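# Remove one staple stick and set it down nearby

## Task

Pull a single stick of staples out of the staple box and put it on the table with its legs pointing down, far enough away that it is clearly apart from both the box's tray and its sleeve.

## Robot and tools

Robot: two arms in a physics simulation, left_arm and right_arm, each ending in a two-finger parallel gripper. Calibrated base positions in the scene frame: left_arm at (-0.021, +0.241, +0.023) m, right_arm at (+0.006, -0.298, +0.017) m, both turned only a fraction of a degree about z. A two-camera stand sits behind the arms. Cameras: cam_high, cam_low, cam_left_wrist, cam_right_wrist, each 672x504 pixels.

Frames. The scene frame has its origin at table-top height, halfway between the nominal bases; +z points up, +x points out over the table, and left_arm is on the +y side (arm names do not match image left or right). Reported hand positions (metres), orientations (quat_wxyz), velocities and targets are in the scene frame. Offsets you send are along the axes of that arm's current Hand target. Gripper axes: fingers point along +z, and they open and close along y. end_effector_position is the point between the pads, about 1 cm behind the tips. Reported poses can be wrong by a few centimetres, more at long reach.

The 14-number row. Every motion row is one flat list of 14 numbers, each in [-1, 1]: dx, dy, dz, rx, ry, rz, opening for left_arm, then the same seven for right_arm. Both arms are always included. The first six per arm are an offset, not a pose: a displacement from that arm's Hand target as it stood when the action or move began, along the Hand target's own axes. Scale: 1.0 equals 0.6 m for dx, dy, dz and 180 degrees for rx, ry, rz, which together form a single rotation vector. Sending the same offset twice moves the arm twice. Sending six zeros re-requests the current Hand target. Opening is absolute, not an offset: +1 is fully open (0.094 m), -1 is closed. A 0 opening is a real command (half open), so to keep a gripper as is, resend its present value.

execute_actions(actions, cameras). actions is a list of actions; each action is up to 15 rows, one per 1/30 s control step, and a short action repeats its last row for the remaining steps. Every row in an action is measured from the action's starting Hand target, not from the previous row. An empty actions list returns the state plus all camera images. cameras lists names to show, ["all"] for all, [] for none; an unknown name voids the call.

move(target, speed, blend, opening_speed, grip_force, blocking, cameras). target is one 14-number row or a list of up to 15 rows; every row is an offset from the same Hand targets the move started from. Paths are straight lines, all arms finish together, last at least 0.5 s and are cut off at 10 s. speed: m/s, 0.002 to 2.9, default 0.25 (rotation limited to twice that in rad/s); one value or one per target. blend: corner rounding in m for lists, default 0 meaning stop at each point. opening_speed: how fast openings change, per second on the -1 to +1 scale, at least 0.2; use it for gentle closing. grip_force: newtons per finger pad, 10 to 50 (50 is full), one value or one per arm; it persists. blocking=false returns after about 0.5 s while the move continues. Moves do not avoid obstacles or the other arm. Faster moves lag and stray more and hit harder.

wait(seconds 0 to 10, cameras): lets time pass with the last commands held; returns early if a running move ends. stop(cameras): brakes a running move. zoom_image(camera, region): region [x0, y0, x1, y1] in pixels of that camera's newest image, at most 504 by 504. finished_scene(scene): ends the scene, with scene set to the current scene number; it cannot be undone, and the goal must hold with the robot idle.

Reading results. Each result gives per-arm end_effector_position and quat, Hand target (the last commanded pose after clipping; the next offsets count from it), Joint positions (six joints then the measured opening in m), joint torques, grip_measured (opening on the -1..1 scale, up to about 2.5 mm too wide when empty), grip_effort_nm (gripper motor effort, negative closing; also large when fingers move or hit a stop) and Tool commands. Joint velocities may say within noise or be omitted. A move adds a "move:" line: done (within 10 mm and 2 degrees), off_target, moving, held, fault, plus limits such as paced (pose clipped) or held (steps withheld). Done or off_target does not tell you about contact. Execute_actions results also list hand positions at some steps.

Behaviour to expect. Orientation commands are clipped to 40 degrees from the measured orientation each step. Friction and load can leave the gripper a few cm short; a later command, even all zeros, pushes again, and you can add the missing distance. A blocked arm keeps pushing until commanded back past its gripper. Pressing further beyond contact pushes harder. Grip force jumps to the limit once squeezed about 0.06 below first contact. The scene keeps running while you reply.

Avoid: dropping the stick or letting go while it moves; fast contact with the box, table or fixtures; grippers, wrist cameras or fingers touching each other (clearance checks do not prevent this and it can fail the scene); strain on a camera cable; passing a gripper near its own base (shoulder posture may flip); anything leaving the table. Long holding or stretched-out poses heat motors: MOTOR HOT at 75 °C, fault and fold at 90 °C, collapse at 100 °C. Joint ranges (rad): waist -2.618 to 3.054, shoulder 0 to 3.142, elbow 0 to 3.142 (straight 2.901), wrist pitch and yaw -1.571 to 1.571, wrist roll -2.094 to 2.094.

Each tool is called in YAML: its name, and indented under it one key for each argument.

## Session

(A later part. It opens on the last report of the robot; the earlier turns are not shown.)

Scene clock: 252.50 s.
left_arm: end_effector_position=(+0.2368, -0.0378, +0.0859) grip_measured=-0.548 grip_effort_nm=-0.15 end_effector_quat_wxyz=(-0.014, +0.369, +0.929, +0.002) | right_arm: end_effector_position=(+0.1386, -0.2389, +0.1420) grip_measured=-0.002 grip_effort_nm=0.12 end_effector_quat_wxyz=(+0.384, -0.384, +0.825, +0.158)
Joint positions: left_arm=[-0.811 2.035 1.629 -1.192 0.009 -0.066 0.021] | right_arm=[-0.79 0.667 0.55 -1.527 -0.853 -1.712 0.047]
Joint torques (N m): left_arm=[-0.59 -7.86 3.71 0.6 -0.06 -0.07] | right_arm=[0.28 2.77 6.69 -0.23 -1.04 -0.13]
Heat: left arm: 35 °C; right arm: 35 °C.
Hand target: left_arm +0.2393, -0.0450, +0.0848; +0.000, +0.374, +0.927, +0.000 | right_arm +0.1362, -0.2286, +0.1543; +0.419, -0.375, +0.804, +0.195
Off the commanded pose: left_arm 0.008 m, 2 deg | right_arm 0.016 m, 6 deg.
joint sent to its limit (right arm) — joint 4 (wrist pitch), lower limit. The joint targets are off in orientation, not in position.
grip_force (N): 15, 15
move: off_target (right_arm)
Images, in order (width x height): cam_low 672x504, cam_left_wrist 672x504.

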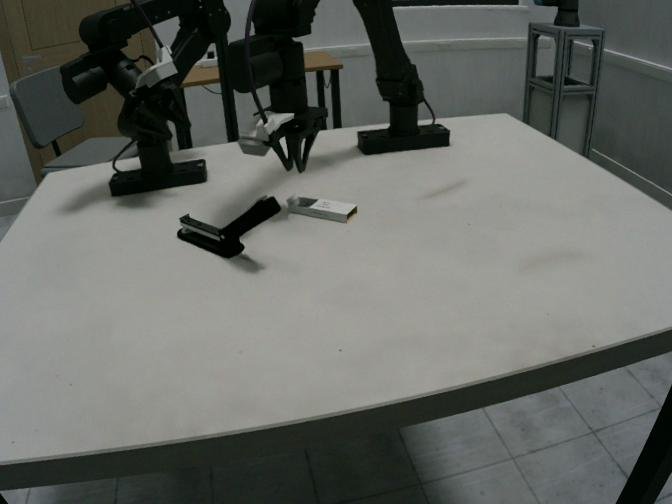

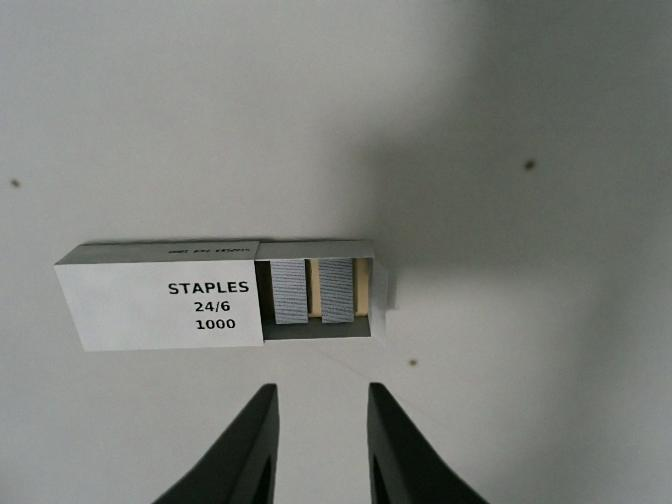

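move:
  target: [0,-0.0045,0.065,0,0,0,-0.63,0,0,0,0,0,0,0]
  speed: 0.08
  cameras: ["cam_low","cam_left_wrist"]

zoom_image:
  camera: "cam_left_wrist"
  region: [200, 250, 450, 450]

zoom_image:
  camera: "cam_low"
  region: [250, 140, 370, 230]

Scene clock: 261.83 s.
left_arm: end_effector_position=(+0.2357, -0.0400, +0.0477) grip_measured=-0.628 grip_effort_nm=-0.15 end_effector_quat_wxyz=(-0.013, +0.372, +0.928, +0.001) | right_arm: end_effector_position=(+0.1386, -0.2389, +0.1420) grip_measured=-0.002 grip_effort_nm=0.13 end_effector_quat_wxyz=(+0.384, -0.384, +0.825, +0.158)
Joint positions: left_arm=[-0.817 2.07 1.526 -1.051 0.009 -0.066 0.017] | right_arm=[-0.79 0.667 0.55 -1.527 -0.853 -1.712 0.047]
Joint torques (N m): left_arm=[-0.73 -7.92 3.54 0.58 -0.11 -0.14] | right_arm=[0.28 2.8 6.71 -0.22 -1.04 -0.14]
Heat: left arm: 34 °C; right arm: 36 °C.
Hand target: left_arm +0.2374, -0.0470, +0.0458; +0.000, +0.374, +0.927, +0.000 | right_arm +0.1362, -0.2286, +0.1543; +0.419, -0.375, +0.804, +0.195
Off the commanded pose: left_arm 0.007 m, 1 deg | right_arm 0.016 m, 6 deg.
joint sent to its limit (right arm) — joint 4 (wrist pitch), lower limit. The joint targets are off in orientation, not in position.
grip_force (N): 15, 15
move: off_target (right_arm)
Images, in order (width x height): cam_low 672x504, cam_left_wrist 672x504.

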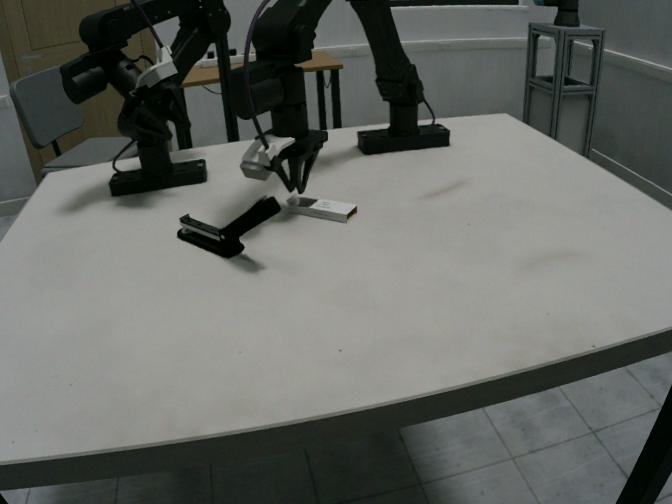

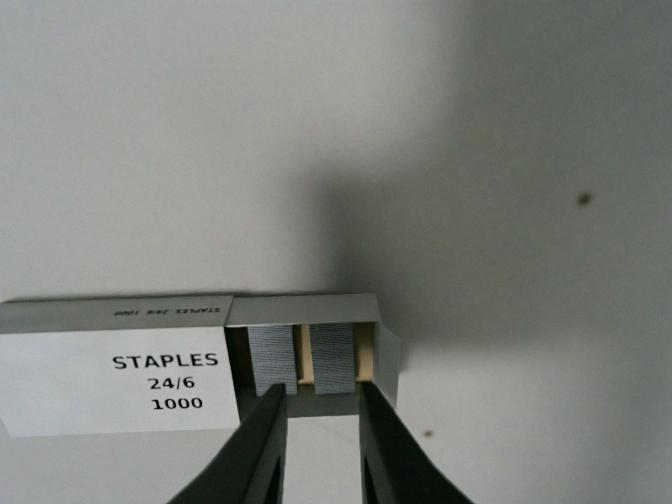

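Scaled by 2.016 from the camera's 672x504 image, which has a finer 960x720 frame.

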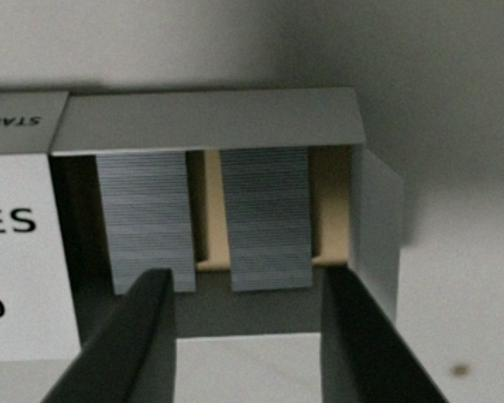

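Scaled by 4.200 from the camera's 672x504 image, which has a finer 960x720 frame.

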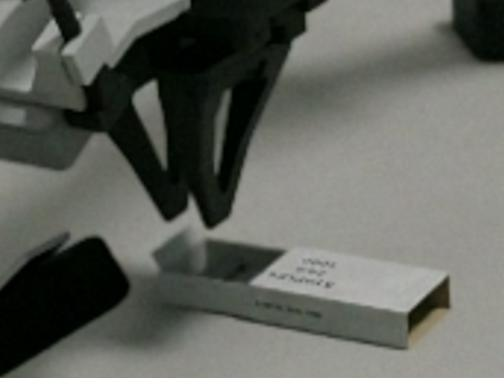

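move:
  target: [0,-0.0035,0.027,0,0,0,-0.63,0,0,0,0,0,0,0]
  speed: 0.05
  cameras: ["cam_low","cam_left_wrist"]

zoom_image:
  camera: "cam_left_wrist"
  region: [200, 300, 450, 500]

zoom_image:
  camera: "cam_low"
  region: [250, 140, 370, 230]

Scene clock: 280.83 s.
left_arm: end_effector_position=(+0.2341, -0.0417, +0.0325) grip_measured=-0.628 grip_effort_nm=-0.15 end_effector_quat_wxyz=(-0.012, +0.375, +0.927, +0.001) | right_arm: end_effector_position=(+0.1386, -0.2389, +0.1420) grip_measured=-0.002 grip_effort_nm=0.13 end_effector_quat_wxyz=(+0.384, -0.384, +0.825, +0.158)
Joint positions: left_arm=[-0.824 2.089 1.491 -0.996 0.009 -0.066 0.017] | right_arm=[-0.79 0.667 0.55 -1.527 -0.853 -1.712 0.047]
Joint torques (N m): left_arm=[-0.8 -7.94 3.54 0.6 -0.08 -0.14] | right_arm=[0.31 2.8 6.72 -0.22 -1.04 -0.14]
Heat: left arm: 34 °C; right arm: 36 °C.
Hand target: left_arm +0.2359, -0.0485, +0.0296; +0.000, +0.374, +0.927, +0.000 | right_arm +0.1362, -0.2286, +0.1543; +0.419, -0.375, +0.804, +0.195
Off the commanded pose: left_arm 0.008 m, 1 deg | right_arm 0.016 m, 6 deg.
joint sent to its limit (right arm) — joint 4 (wrist pitch), lower limit. The joint targets are off in orientation, not in position.
grip_force (N): 15, 15
move: off_target (right_arm)
Images, in order (width x height): cam_low 672x504, cam_left_wrist 672x504.

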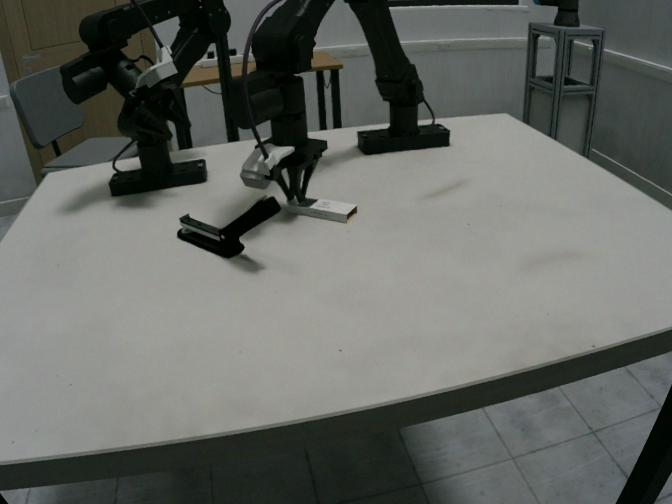

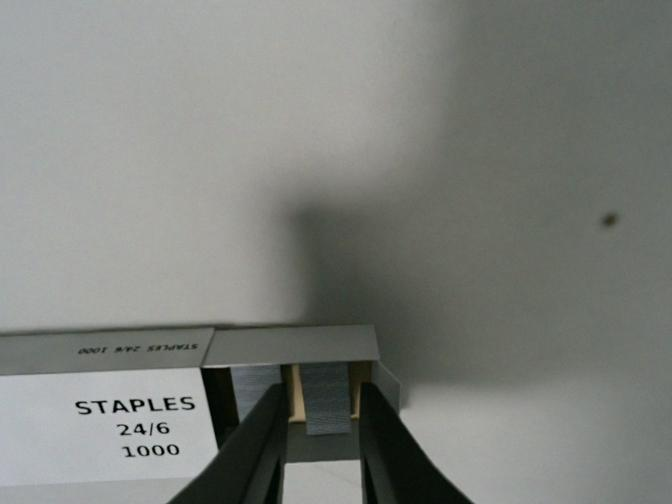

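Scaled by 2.016 from the camera's 672x504 image, which has a finer 960x720 frame.

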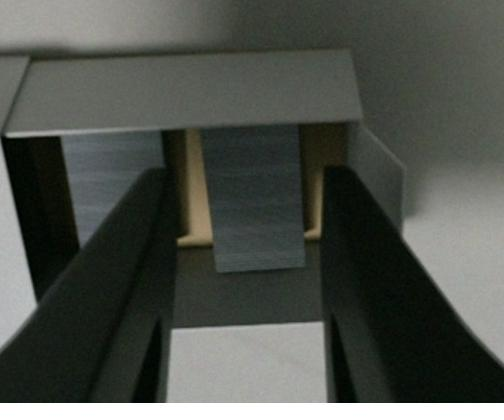

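Scaled by 4.200 from the camera's 672x504 image, which has a finer 960x720 frame.

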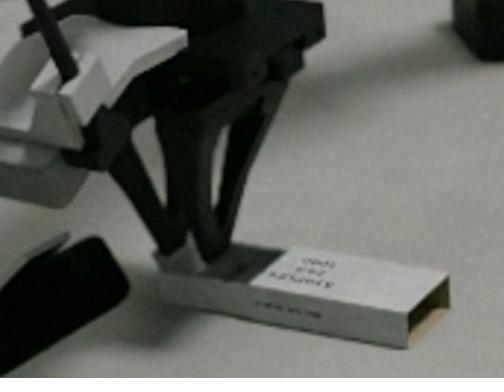

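move:
  target: [0,-0.0025,0.026,0,0,0,-0.66,0,0,0,0,0,0,0]
  speed: 0.03
  cameras: ["cam_low","cam_left_wrist"]

zoom_image:
  camera: "cam_left_wrist"
  region: [200, 300, 450, 500]

zoom_image:
  camera: "cam_low"
  region: [250, 140, 370, 230]

Scene clock: 289.47 s.
left_arm: end_effector_position=(+0.2335, -0.0428, +0.0173) grip_measured=-0.658 grip_effort_nm=-0.15 end_effector_quat_wxyz=(-0.012, +0.376, +0.926, +0.001) | right_arm: end_effector_position=(+0.1386, -0.2389, +0.1420) grip_measured=-0.002 grip_effort_nm=0.13 end_effector_quat_wxyz=(+0.384, -0.384, +0.825, +0.158)
Joint positions: left_arm=[-0.827 2.112 1.461 -0.943 0.009 -0.066 0.016] | right_arm=[-0.79 0.667 0.55 -1.527 -0.853 -1.712 0.047]
Joint torques (N m): left_arm=[-0.8 -7.76 3.19 0.64 -0.1 -0.13] | right_arm=[0.28 2.78 6.71 -0.22 -1.04 -0.14]
Heat: left arm: 34 °C; right arm: 36 °C.
Hand target: left_arm +0.2349, -0.0496, +0.0140; +0.000, +0.374, +0.927, +0.000 | right_arm +0.1362, -0.2286, +0.1543; +0.419, -0.375, +0.804, +0.195
Off the commanded pose: left_arm 0.008 m, 1 deg | right_arm 0.016 m, 6 deg.
joint sent to its limit (right arm) — joint 4 (wrist pitch), lower limit. The joint targets are off in orientation, not in position.
grip_force (N): 15, 15
move: off_target (right_arm)
Images, in order (width x height): cam_low 672x504, cam_left_wrist 672x504.

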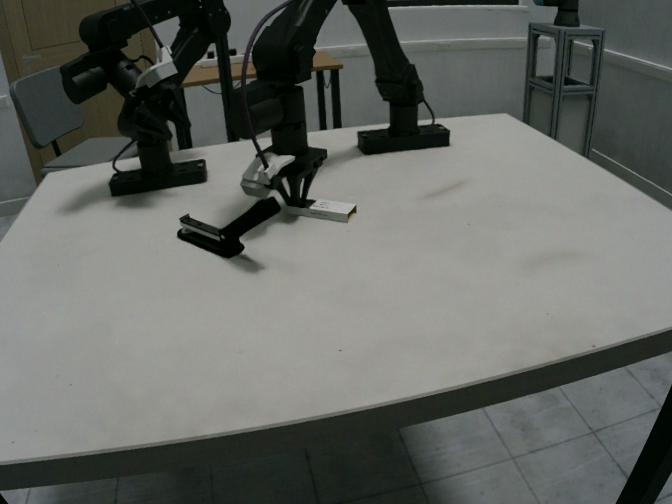

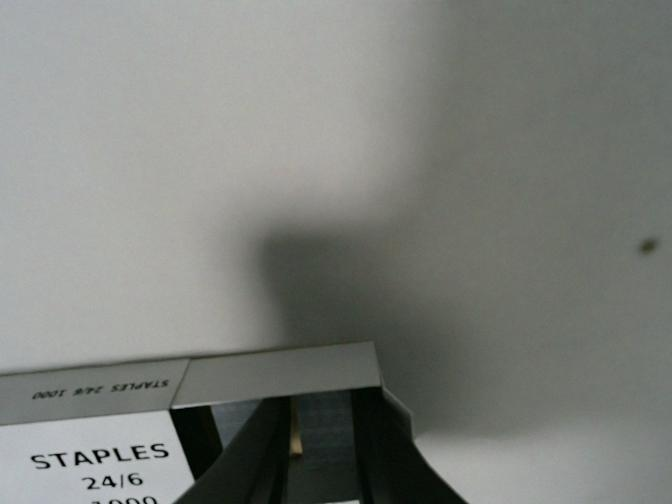

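Scaled by 2.016 from the camera's 672x504 image, which has a finer 960x720 frame.

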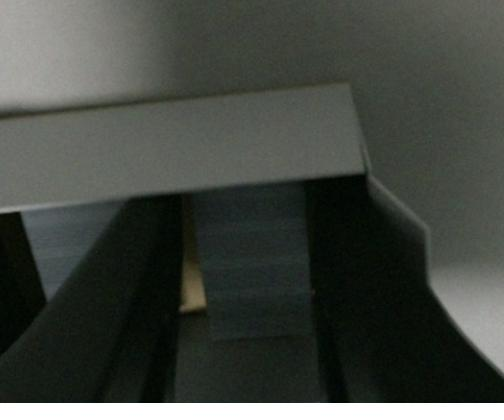

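Scaled by 4.200 from the camera's 672x504 image, which has a finer 960x720 frame.

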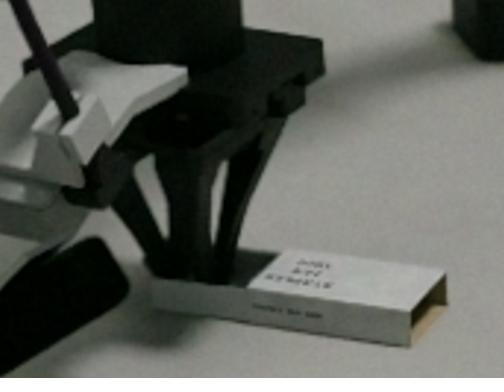

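move:
  target:
    - [0,0,0.006,0,0,0,-0.66,0,0,0,0,0,0,0]
    - [0,0,0.006,0,0,0,-0.8,0,0,0,0,0,0,0]
  speed: 0.02
  opening_speed: 0.2
  cameras: ["cam_low","cam_left_wrist"]

zoom_image:
  camera: "cam_left_wrist"
  region: [200, 300, 450, 500]

Scene clock: 299.77 s.
left_arm: end_effector_position=(+0.2336, -0.0429, +0.0138) grip_measured=-0.720 grip_effort_nm=-0.41 end_effector_quat_wxyz=(-0.012, +0.376, +0.926, +0.000) | right_arm: end_effector_position=(+0.1386, -0.2389, +0.1420) grip_measured=-0.002 grip_effort_nm=0.13 end_effector_quat_wxyz=(+0.384, -0.384, +0.825, +0.158)
Joint positions: left_arm=[-0.827 2.116 1.454 -0.93 0.009 -0.066 0.013] | right_arm=[-0.79 0.667 0.55 -1.527 -0.853 -1.712 0.047]
Joint torques (N m): left_arm=[-0.75 -7.9 3.28 0.61 -0.1 -0.18] | right_arm=[0.28 2.77 6.71 -0.22 -1.04 -0.14]
Heat: left arm: 34 °C; right arm: 36 °C.
Hand target: left_arm +0.2349, -0.0496, +0.0104; +0.000, +0.374, +0.927, +0.000 | right_arm +0.1362, -0.2286, +0.1543; +0.419, -0.375, +0.804, +0.195
Off the commanded pose: left_arm 0.008 m, 1 deg | right_arm 0.016 m, 6 deg.
joint sent to its limit (right arm) — joint 4 (wrist pitch), lower limit. The joint targets are off in orientation, not in position.
grip_force (N): 15, 15
move: off_target (right_arm)
Images, in order (width x height): cam_low 672x504, cam_left_wrist 672x504.

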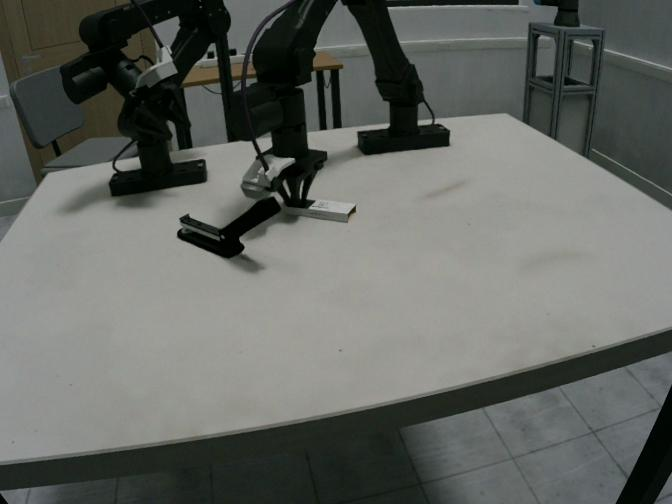

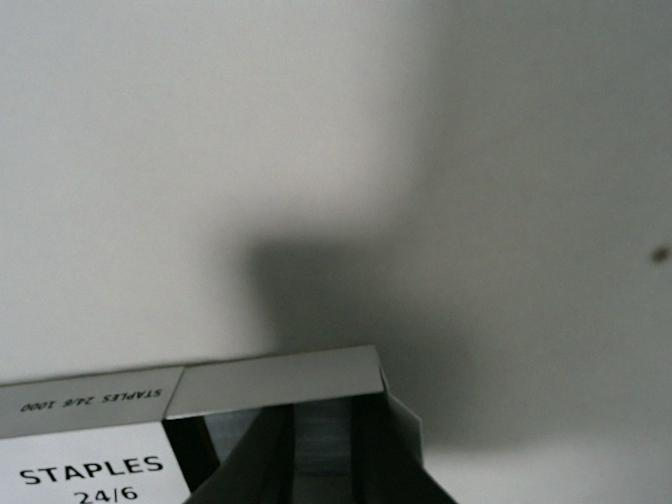

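Scaled by 2.016 from the camera's 672x504 image, which has a finer 960x720 frame.

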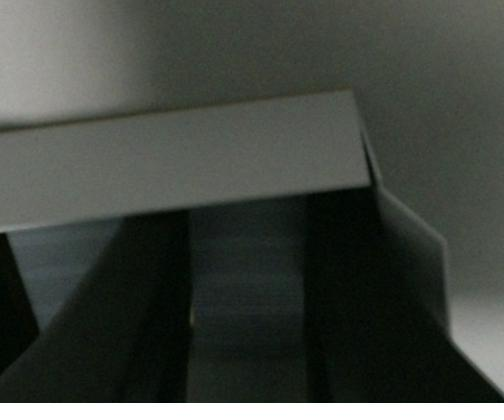

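move:
  target: [0,0,-0.085,0,0,0,-0.8,0,0,0,0,0,0,0]
  speed: 0.04
  cameras: ["cam_low","cam_left_wrist"]

zoom_image:
  camera: "cam_left_wrist"
  region: [170, 250, 450, 504]

zoom_image:
  camera: "cam_low"
  region: [250, 140, 370, 230]

Scene clock: 304.20 s.
left_arm: end_effector_position=(+0.2290, -0.0377, +0.0354) grip_measured=-0.720 grip_effort_nm=-0.41 end_effector_quat_wxyz=(-0.033, +0.376, +0.926, +0.011) | right_arm: end_effector_position=(+0.1386, -0.2389, +0.1420) grip_measured=-0.002 grip_effort_nm=0.13 end_effector_quat_wxyz=(+0.384, -0.384, +0.825, +0.158)
Joint positions: left_arm=[-0.827 2.104 1.524 -1.06 0.009 -0.066 0.013] | right_arm=[-0.79 0.667 0.55 -1.527 -0.853 -1.712 0.047]
Joint torques (N m): left_arm=[-0.81 -12.38 6.41 0.07 -0.08 -0.16] | right_arm=[0.29 2.8 6.69 -0.23 -1.04 -0.14]
Heat: left arm: 34 °C; right arm: 36 °C.
Hand target: left_arm +0.2349, -0.0496, +0.0614; +0.000, +0.374, +0.927, +0.000 | right_arm +0.1362, -0.2286, +0.1543; +0.419, -0.375, +0.804, +0.195
Off the commanded pose: left_arm 0.029 m, 4 deg | right_arm 0.016 m, 6 deg.
joint sent to its limit (right arm) — joint 4 (wrist pitch), lower limit. The joint targets are off in orientation, not in position.
grip_force (N): 15, 15
move: off_target (left_arm, right_arm)
Images, in order (width x height): cam_low 672x504, cam_left_wrist 672x504.

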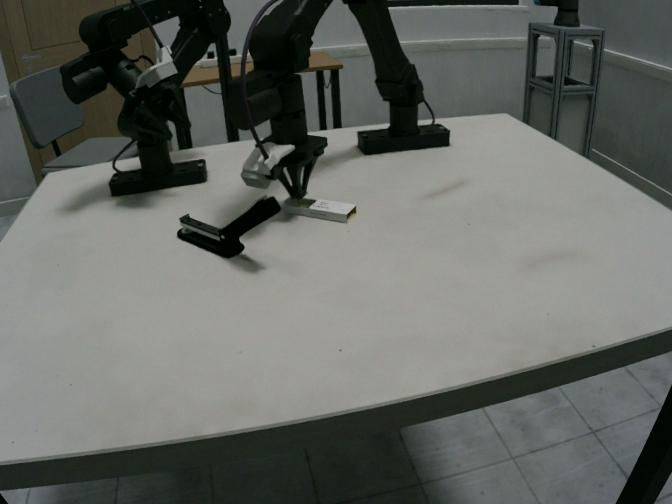

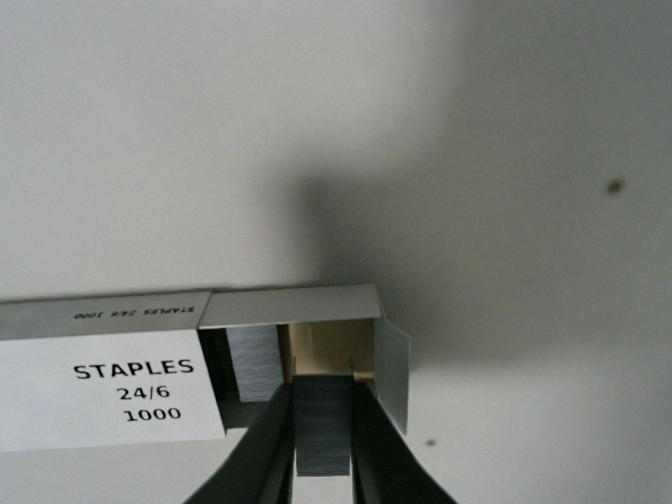

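Scaled by 1.800 from the camera's 672x504 image, which has a finer 960x720 frame.

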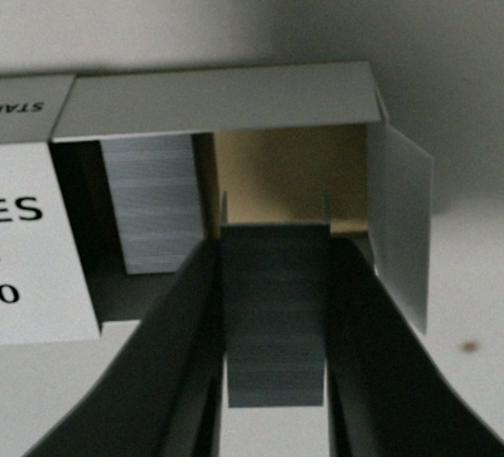

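Scaled by 4.200 from the camera's 672x504 image, which has a finer 960x720 frame.

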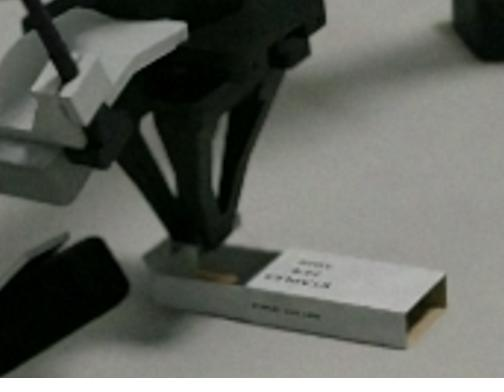

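move:
  target:
    - [0,0,-0.06,0,0,0,-0.8,0,0,0,0,0,0,0]
    - [0.229,0.265,-0.06,0,0,0,-0.8,0,0,0,0,0,0,0]
  speed: [0.08,0.12]
  cameras: ["cam_high","cam_low","cam_left_wrist"]

zoom_image:
  camera: "cam_low"
  region: [290, 120, 410, 210]

Scene clock: 311.40 s.
left_arm: end_effector_position=(+0.2400, +0.1634, +0.0889) grip_measured=-0.720 grip_effort_nm=-0.40 end_effector_quat_wxyz=(-0.031, +0.363, +0.931, -0.001) | right_arm: end_effector_position=(+0.1386, -0.2389, +0.1420) grip_measured=-0.002 grip_effort_nm=0.12 end_effector_quat_wxyz=(+0.384, -0.384, +0.825, +0.158)
Joint positions: left_arm=[-0.284 1.665 1.161 -1.129 -0.003 0.45 0.013] | right_arm=[-0.79 0.667 0.55 -1.527 -0.853 -1.712 0.047]
Joint torques (N m): left_arm=[0.31 -8.32 3.49 0.47 -0.02 0.11] | right_arm=[0.29 2.77 6.72 -0.22 -1.05 -0.14]
Heat: left arm: 34 °C; right arm: 36 °C.
Hand target: left_arm +0.2465, +0.1602, +0.0974; +0.000, +0.374, +0.927, +0.000 | right_arm +0.1362, -0.2286, +0.1543; +0.419, -0.375, +0.804, +0.195
Off the commanded pose: left_arm 0.011 m, 4 deg | right_arm 0.016 m, 6 deg.
joint sent to its limit (right arm) — joint 4 (wrist pitch), lower limit. The joint targets are off in orientation, not in position.
grip_force (N): 15, 15
move: off_target (left_arm, right_arm)
Images, in order (width x height): cam_high 672x504, cam_low 672x504, cam_left_wrist 672x504.

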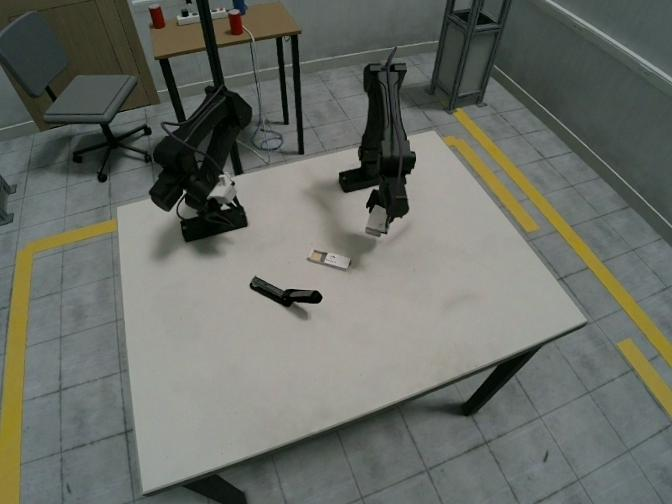

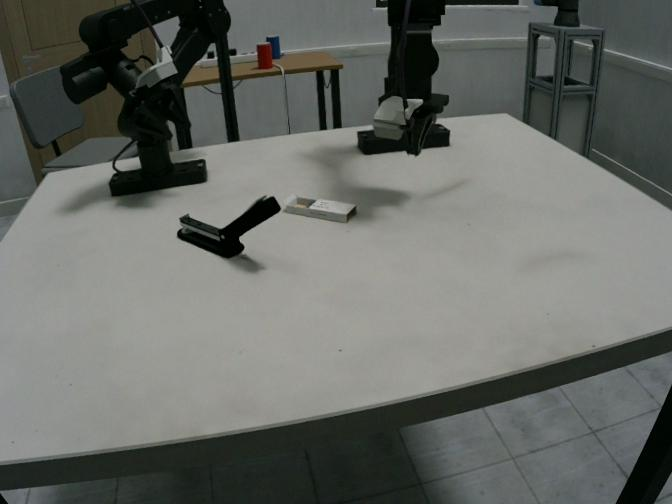

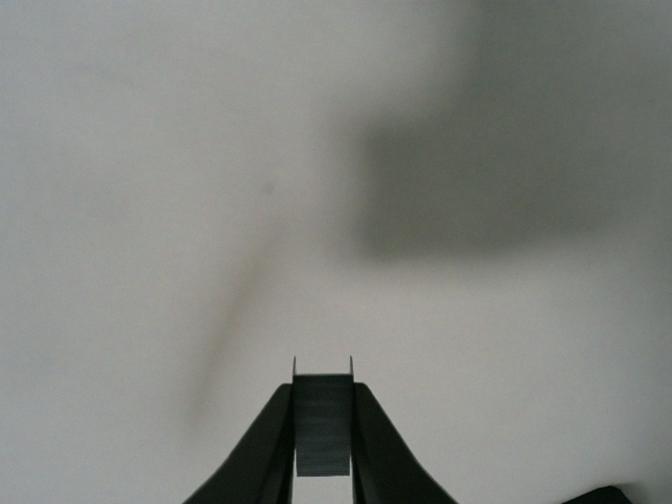

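Scaled by 4.200 from the camera's 672x504 image, which has a finer 960x720 frame.

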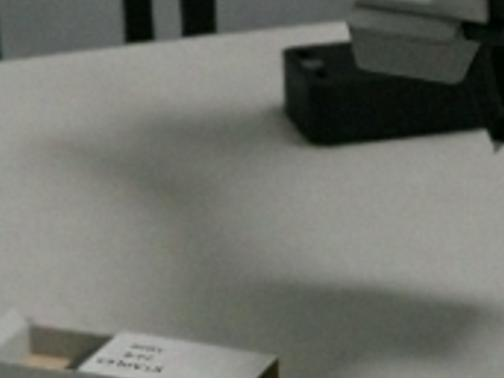

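move:
  target: [0,0,0.129,0,0,0,-0.8,0,0,0,0,0,0,0]
  speed: 0.06
  cameras: ["cam_low","cam_left_wrist"]

zoom_image:
  camera: "cam_low"
  region: [350, 120, 470, 210]

Scene clock: 317.70 s.
left_arm: end_effector_position=(+0.2408, +0.1631, +0.0214) grip_measured=-0.720 grip_effort_nm=-0.40 end_effector_quat_wxyz=(-0.013, +0.364, +0.931, +0.000) | right_arm: end_effector_position=(+0.1386, -0.2389, +0.1420) grip_measured=-0.002 grip_effort_nm=0.13 end_effector_quat_wxyz=(+0.384, -0.384, +0.825, +0.158)
Joint positions: left_arm=[-0.284 1.739 0.955 -0.813 -0.003 0.45 0.013] | right_arm=[-0.79 0.667 0.55 -1.527 -0.853 -1.712 0.047]
Joint torques (N m): left_arm=[0.36 -5.07 3.14 0.6 -0.02 0.12] | right_arm=[0.28 2.8 6.72 -0.22 -1.04 -0.14]
Heat: left arm: 34 °C; right arm: 36 °C.
Hand target: left_arm +0.2464, +0.1603, +0.0200; +0.000, +0.374, +0.927, +0.000 | right_arm +0.1362, -0.2286, +0.1543; +0.419, -0.375, +0.804, +0.195
Off the commanded pose: left_arm 0.006 m, 2 deg | right_arm 0.016 m, 6 deg.
joint sent to its limit (right arm) — joint 4 (wrist pitch), lower limit. The joint targets are off in orientation, not in position.
grip_force (N): 15, 15
move: off_target (right_arm)
Images, in order (width x height): cam_low 672x504, cam_left_wrist 672x504.

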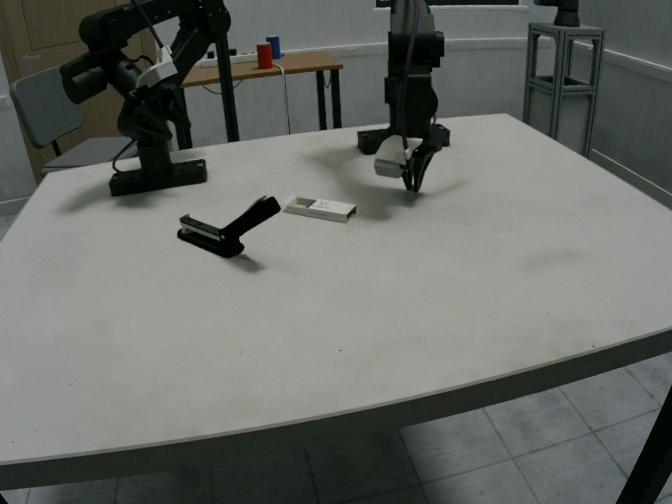

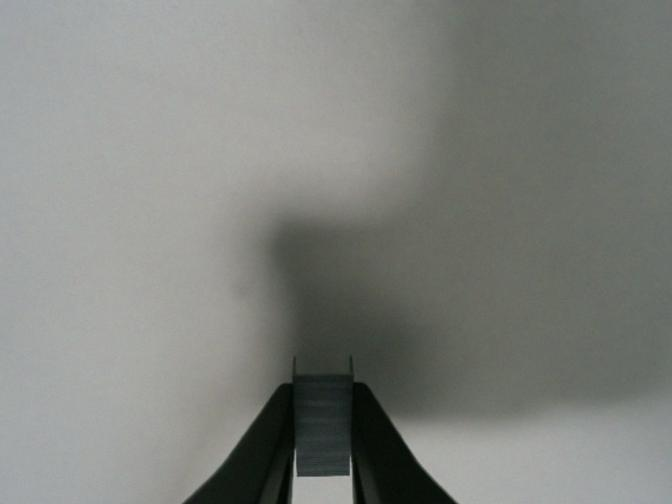

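Scaled by 4.200 from the camera's 672x504 image, which has a finer 960x720 frame.

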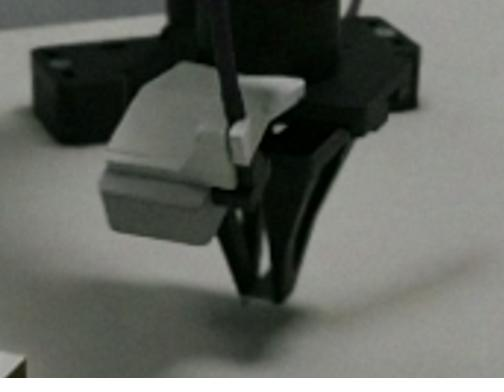

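move:
  target: [0,0,0.012,0,0,0,-0.8,0,0,0,0,0,0,0]
  speed: 0.02
  cameras: ["cam_low","cam_left_wrist"]

zoom_image:
  camera: "cam_low"
  region: [390, 160, 440, 200]

Scene clock: 320.93 s.
left_arm: end_effector_position=(+0.2411, +0.1630, +0.0148) grip_measured=-0.720 grip_effort_nm=-0.41 end_effector_quat_wxyz=(-0.012, +0.364, +0.931, +0.000) | right_arm: end_effector_position=(+0.1386, -0.2389, +0.1420) grip_measured=-0.002 grip_effort_nm=0.13 end_effector_quat_wxyz=(+0.384, -0.384, +0.825, +0.158)
Joint positions: left_arm=[-0.284 1.753 0.941 -0.784 -0.003 0.45 0.013] | right_arm=[-0.79 0.667 0.55 -1.527 -0.853 -1.712 0.047]
Joint torques (N m): left_arm=[0.29 -4.97 3.03 0.61 -0.02 0.09] | right_arm=[0.28 2.8 6.71 -0.21 -1.04 -0.14]
Heat: left arm: 34 °C; right arm: 36 °C.
Hand target: left_arm +0.2464, +0.1603, +0.0128; +0.000, +0.374, +0.927, +0.000 | right_arm +0.1362, -0.2286, +0.1543; +0.419, -0.375, +0.804, +0.195
Off the commanded pose: left_arm 0.006 m, 2 deg | right_arm 0.016 m, 6 deg.
joint sent to its limit (right arm) — joint 4 (wrist pitch), lower limit. The joint targets are off in orientation, not in position.
grip_force (N): 15, 15
move: off_target (right_arm)
Images, in order (width x height): cam_low 672x504, cam_left_wrist 672x504.

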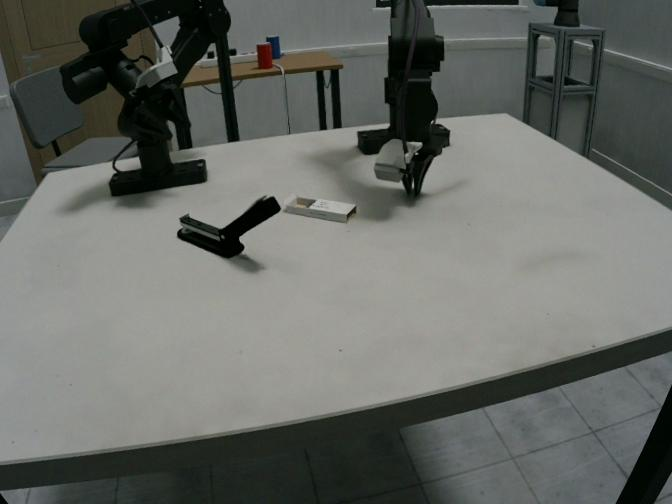

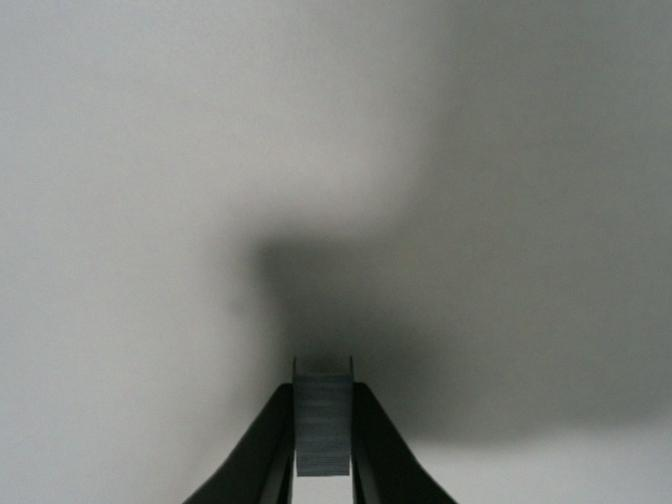

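Scaled by 10.080 from the camera's 672x504 image, which has a finer 960x720 frame.

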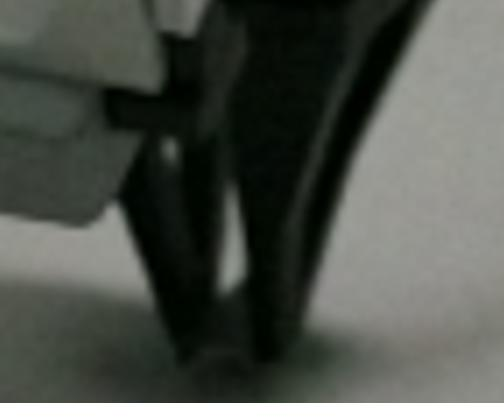

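move:
  target: [0,0,0.005,0,0,0,-0.8,0,0,0,0,0,0,0]
  speed: 0.02
  cameras: ["cam_left_wrist","cam_low"]

zoom_image:
  camera: "cam_left_wrist"
  region: [200, 300, 450, 504]

Scene clock: 324.27 s.
left_arm: end_effector_position=(+0.2408, +0.1631, +0.0115) grip_measured=-0.720 grip_effort_nm=-0.40 end_effector_quat_wxyz=(-0.013, +0.364, +0.931, +0.000) | right_arm: end_effector_position=(+0.1386, -0.2389, +0.1420) grip_measured=-0.002 grip_effort_nm=0.13 end_effector_quat_wxyz=(+0.384, -0.384, +0.825, +0.158)
Joint positions: left_arm=[-0.284 1.76 0.935 -0.772 -0.003 0.45 0.013] | right_arm=[-0.79 0.667 0.55 -1.527 -0.853 -1.712 0.047]
Joint torques (N m): left_arm=[0.32 -4.94 2.97 0.62 -0.03 0.11] | right_arm=[0.28 2.78 6.72 -0.22 -1.04 -0.15]
Heat: left arm: 34 °C; right arm: 36 °C.
Hand target: left_arm +0.2464, +0.1603, +0.0098; +0.000, +0.374, +0.927, +0.000 | right_arm +0.1362, -0.2286, +0.1543; +0.419, -0.375, +0.804, +0.195
Off the commanded pose: left_arm 0.006 m, 2 deg | right_arm 0.016 m, 6 deg.
joint sent to its limit (right arm) — joint 4 (wrist pitch), lower limit. The joint targets are off in orientation, not in position.
grip_force (N): 15, 15
move: off_target (right_arm)
Images, in order (width x height): cam_low 672x504, cam_left_wrist 672x504.

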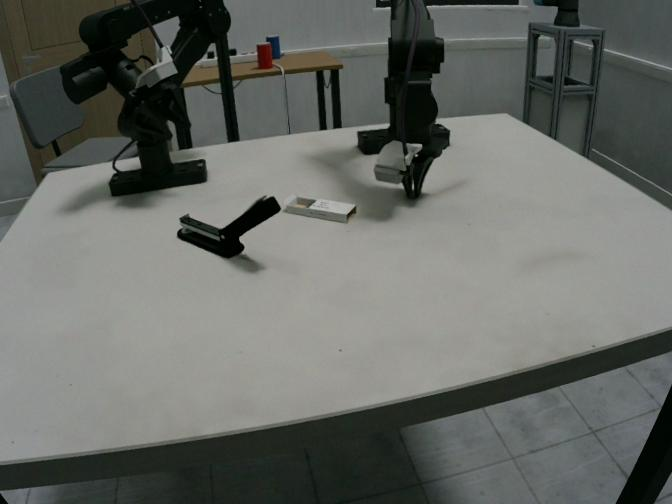

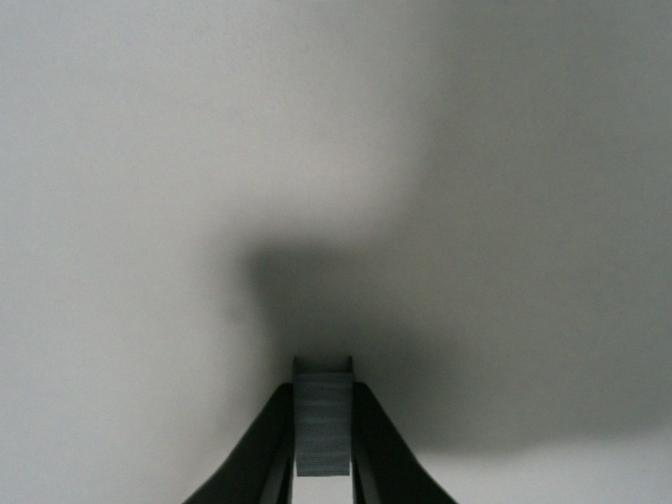

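Scaled by 2.016 from the camera's 672x504 image, which has a finer 960x720 frame.

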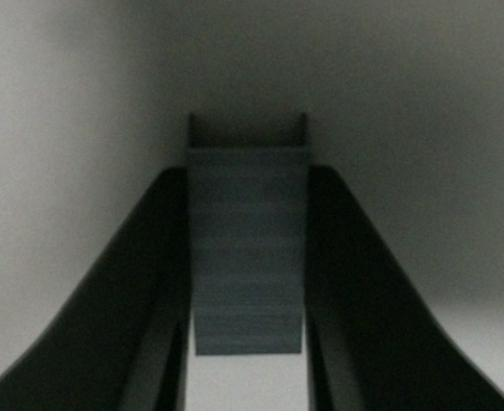

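move:
  target: [0,0,0.004,0,0,0,-0.8,0,0,0,0,0,0,0]
  speed: 0.02
  cameras: ["cam_left_wrist","cam_low"]

zoom_image:
  camera: "cam_left_wrist"
  region: [200, 300, 450, 504]

zoom_image:
  camera: "cam_low"
  region: [390, 170, 440, 210]

Scene clock: 328.17 s.
left_arm: end_effector_position=(+0.2416, +0.1629, +0.0115) grip_measured=-0.720 grip_effort_nm=-0.40 end_effector_quat_wxyz=(-0.012, +0.364, +0.931, +0.001) | right_arm: end_effector_position=(+0.1386, -0.2389, +0.1420) grip_measured=-0.002 grip_effort_nm=0.13 end_effector_quat_wxyz=(+0.384, -0.384, +0.825, +0.158)
Joint positions: left_arm=[-0.284 1.76 0.935 -0.769 -0.003 0.45 0.013] | right_arm=[-0.79 0.667 0.55 -1.527 -0.853 -1.712 0.047]
Joint torques (N m): left_arm=[0.32 -4.6 2.54 0.69 0 0.1] | right_arm=[0.29 2.78 6.72 -0.23 -1.03 -0.14]
Heat: left arm: 33 °C; right arm: 36 °C.
Hand target: left_arm +0.2464, +0.1603, +0.0074; +0.000, +0.374, +0.927, +0.000 | right_arm +0.1362, -0.2286, +0.1543; +0.419, -0.375, +0.804, +0.195
Off the commanded pose: left_arm 0.007 m, 2 deg | right_arm 0.016 m, 6 deg.
joint sent to its limit (right arm) — joint 4 (wrist pitch), lower limit. The joint targets are off in orientation, not in position.
grip_force (N): 15, 15
move: off_target (right_arm)
Images, in order (width x height): cam_low 672x504, cam_left_wrist 672x504.

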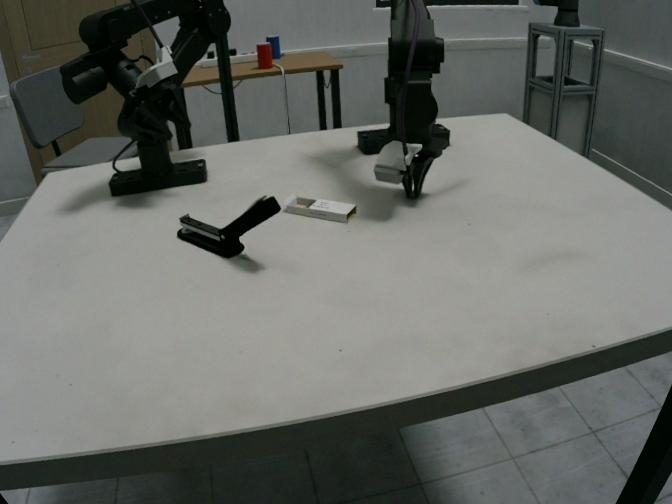

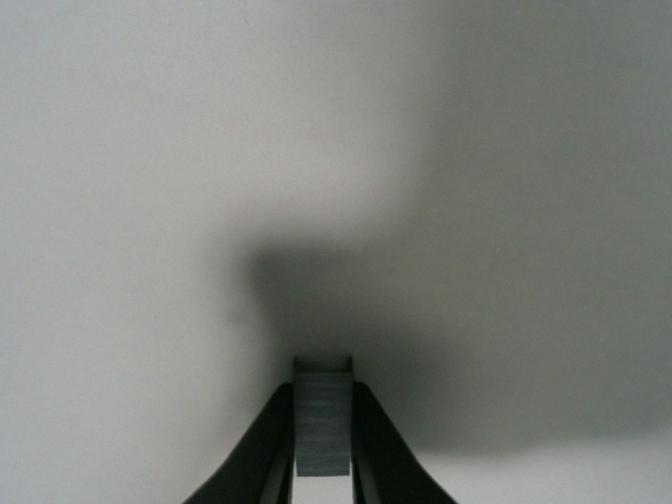

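Scaled by 2.016 from the camera's 672x504 image, which has a finer 960x720 frame.

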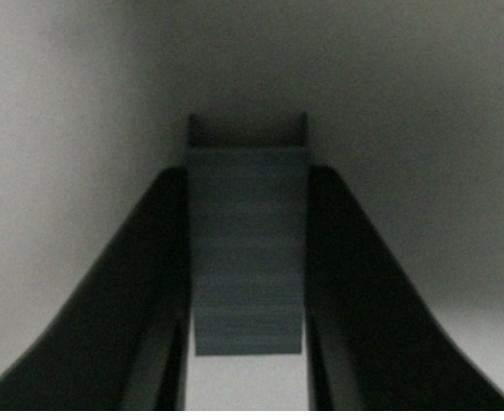

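Scaled by 10.080 from the camera's 672x504 image, which has a finer 960x720 frame.

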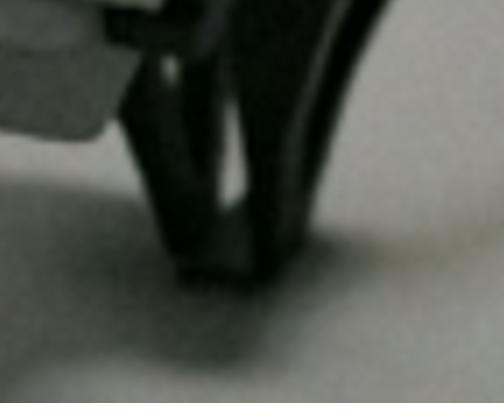

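move:
  target:
    - [0,0,0,0,0,0,-0.6,0,0,0,0,0,0,0]
    - [0,0,-0.006,0,0,0,-0.45,0,0,0,0,0,0,0]
    - [0,0,-0.15,0,0,0,-0.45,0,0,0,0,0,0,0]
  speed: 0.05
  opening_speed: 0.2
  cameras: ["cam_left_wrist","cam_low","cam_high"]

zoom_image:
  camera: "cam_left_wrist"
  region: [200, 150, 450, 354]

zoom_image:
  camera: "cam_low"
  region: [390, 170, 440, 210]

Scene clock: 337.17 s.
left_arm: end_effector_position=(+0.2377, +0.1641, +0.0796) grip_measured=-0.452 grip_effort_nm=0.10 end_effector_quat_wxyz=(-0.028, +0.364, +0.931, -0.001) | right_arm: end_effector_position=(+0.1386, -0.2389, +0.1420) grip_measured=-0.002 grip_effort_nm=0.13 end_effector_quat_wxyz=(+0.384, -0.384, +0.825, +0.158)
Joint positions: left_arm=[-0.284 1.661 1.118 -1.085 -0.003 0.451 0.026] | right_arm=[-0.79 0.667 0.55 -1.527 -0.853 -1.712 0.047]
Joint torques (N m): left_arm=[0.28 -8.01 6.38 0.08 0 0.11] | right_arm=[0.28 2.78 6.71 -0.22 -1.04 -0.14]
Heat: left arm: 34 °C; right arm: 36 °C.
Hand target: left_arm +0.2465, +0.1602, +0.0974; +0.000, +0.374, +0.927, +0.000 | right_arm +0.1362, -0.2286, +0.1543; +0.419, -0.375, +0.804, +0.195
Off the commanded pose: left_arm 0.020 m, 3 deg | right_arm 0.016 m, 6 deg.
joint sent to its limit (right arm) — joint 4 (wrist pitch), lower limit. The joint targets are off in orientation, not in position.
grip_force (N): 15, 15
move: off_target (left_arm, right_arm)
Images, in order (width x height): cam_high 672x504, cam_low 672x504, cam_left_wrist 672x504.

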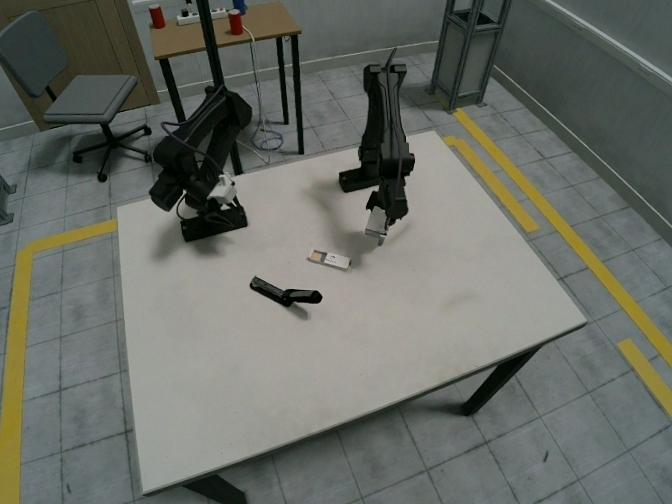

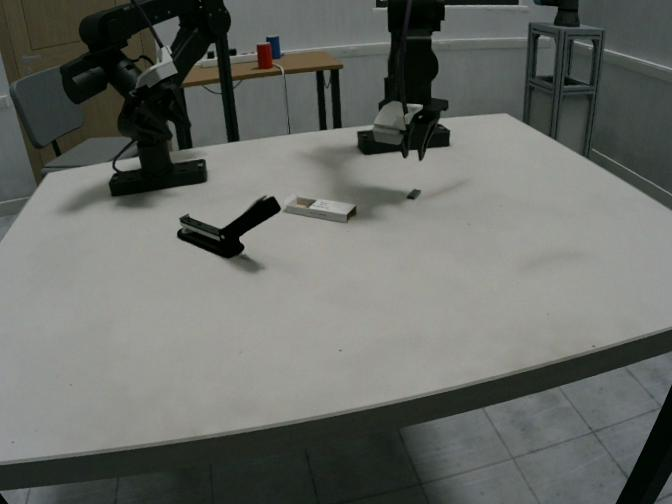

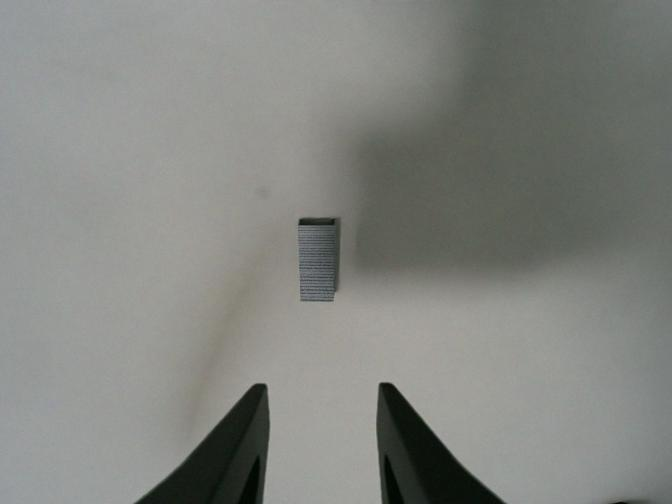

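Scaled by 2.016 from the camera's 672x504 image, which has a finer 960x720 frame.

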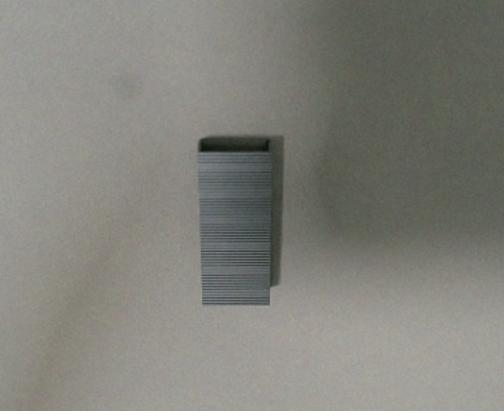

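Scaled by 10.080 from the camera's 672x504 image, which has a finer 960x720 frame.

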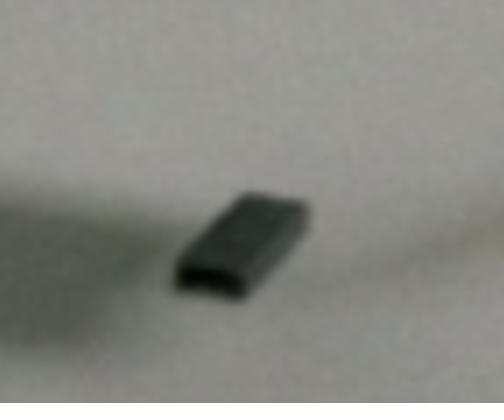

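Stick is on the table, legs down.

finished_scene:
  scene: 1

The scene is finished: the task was done.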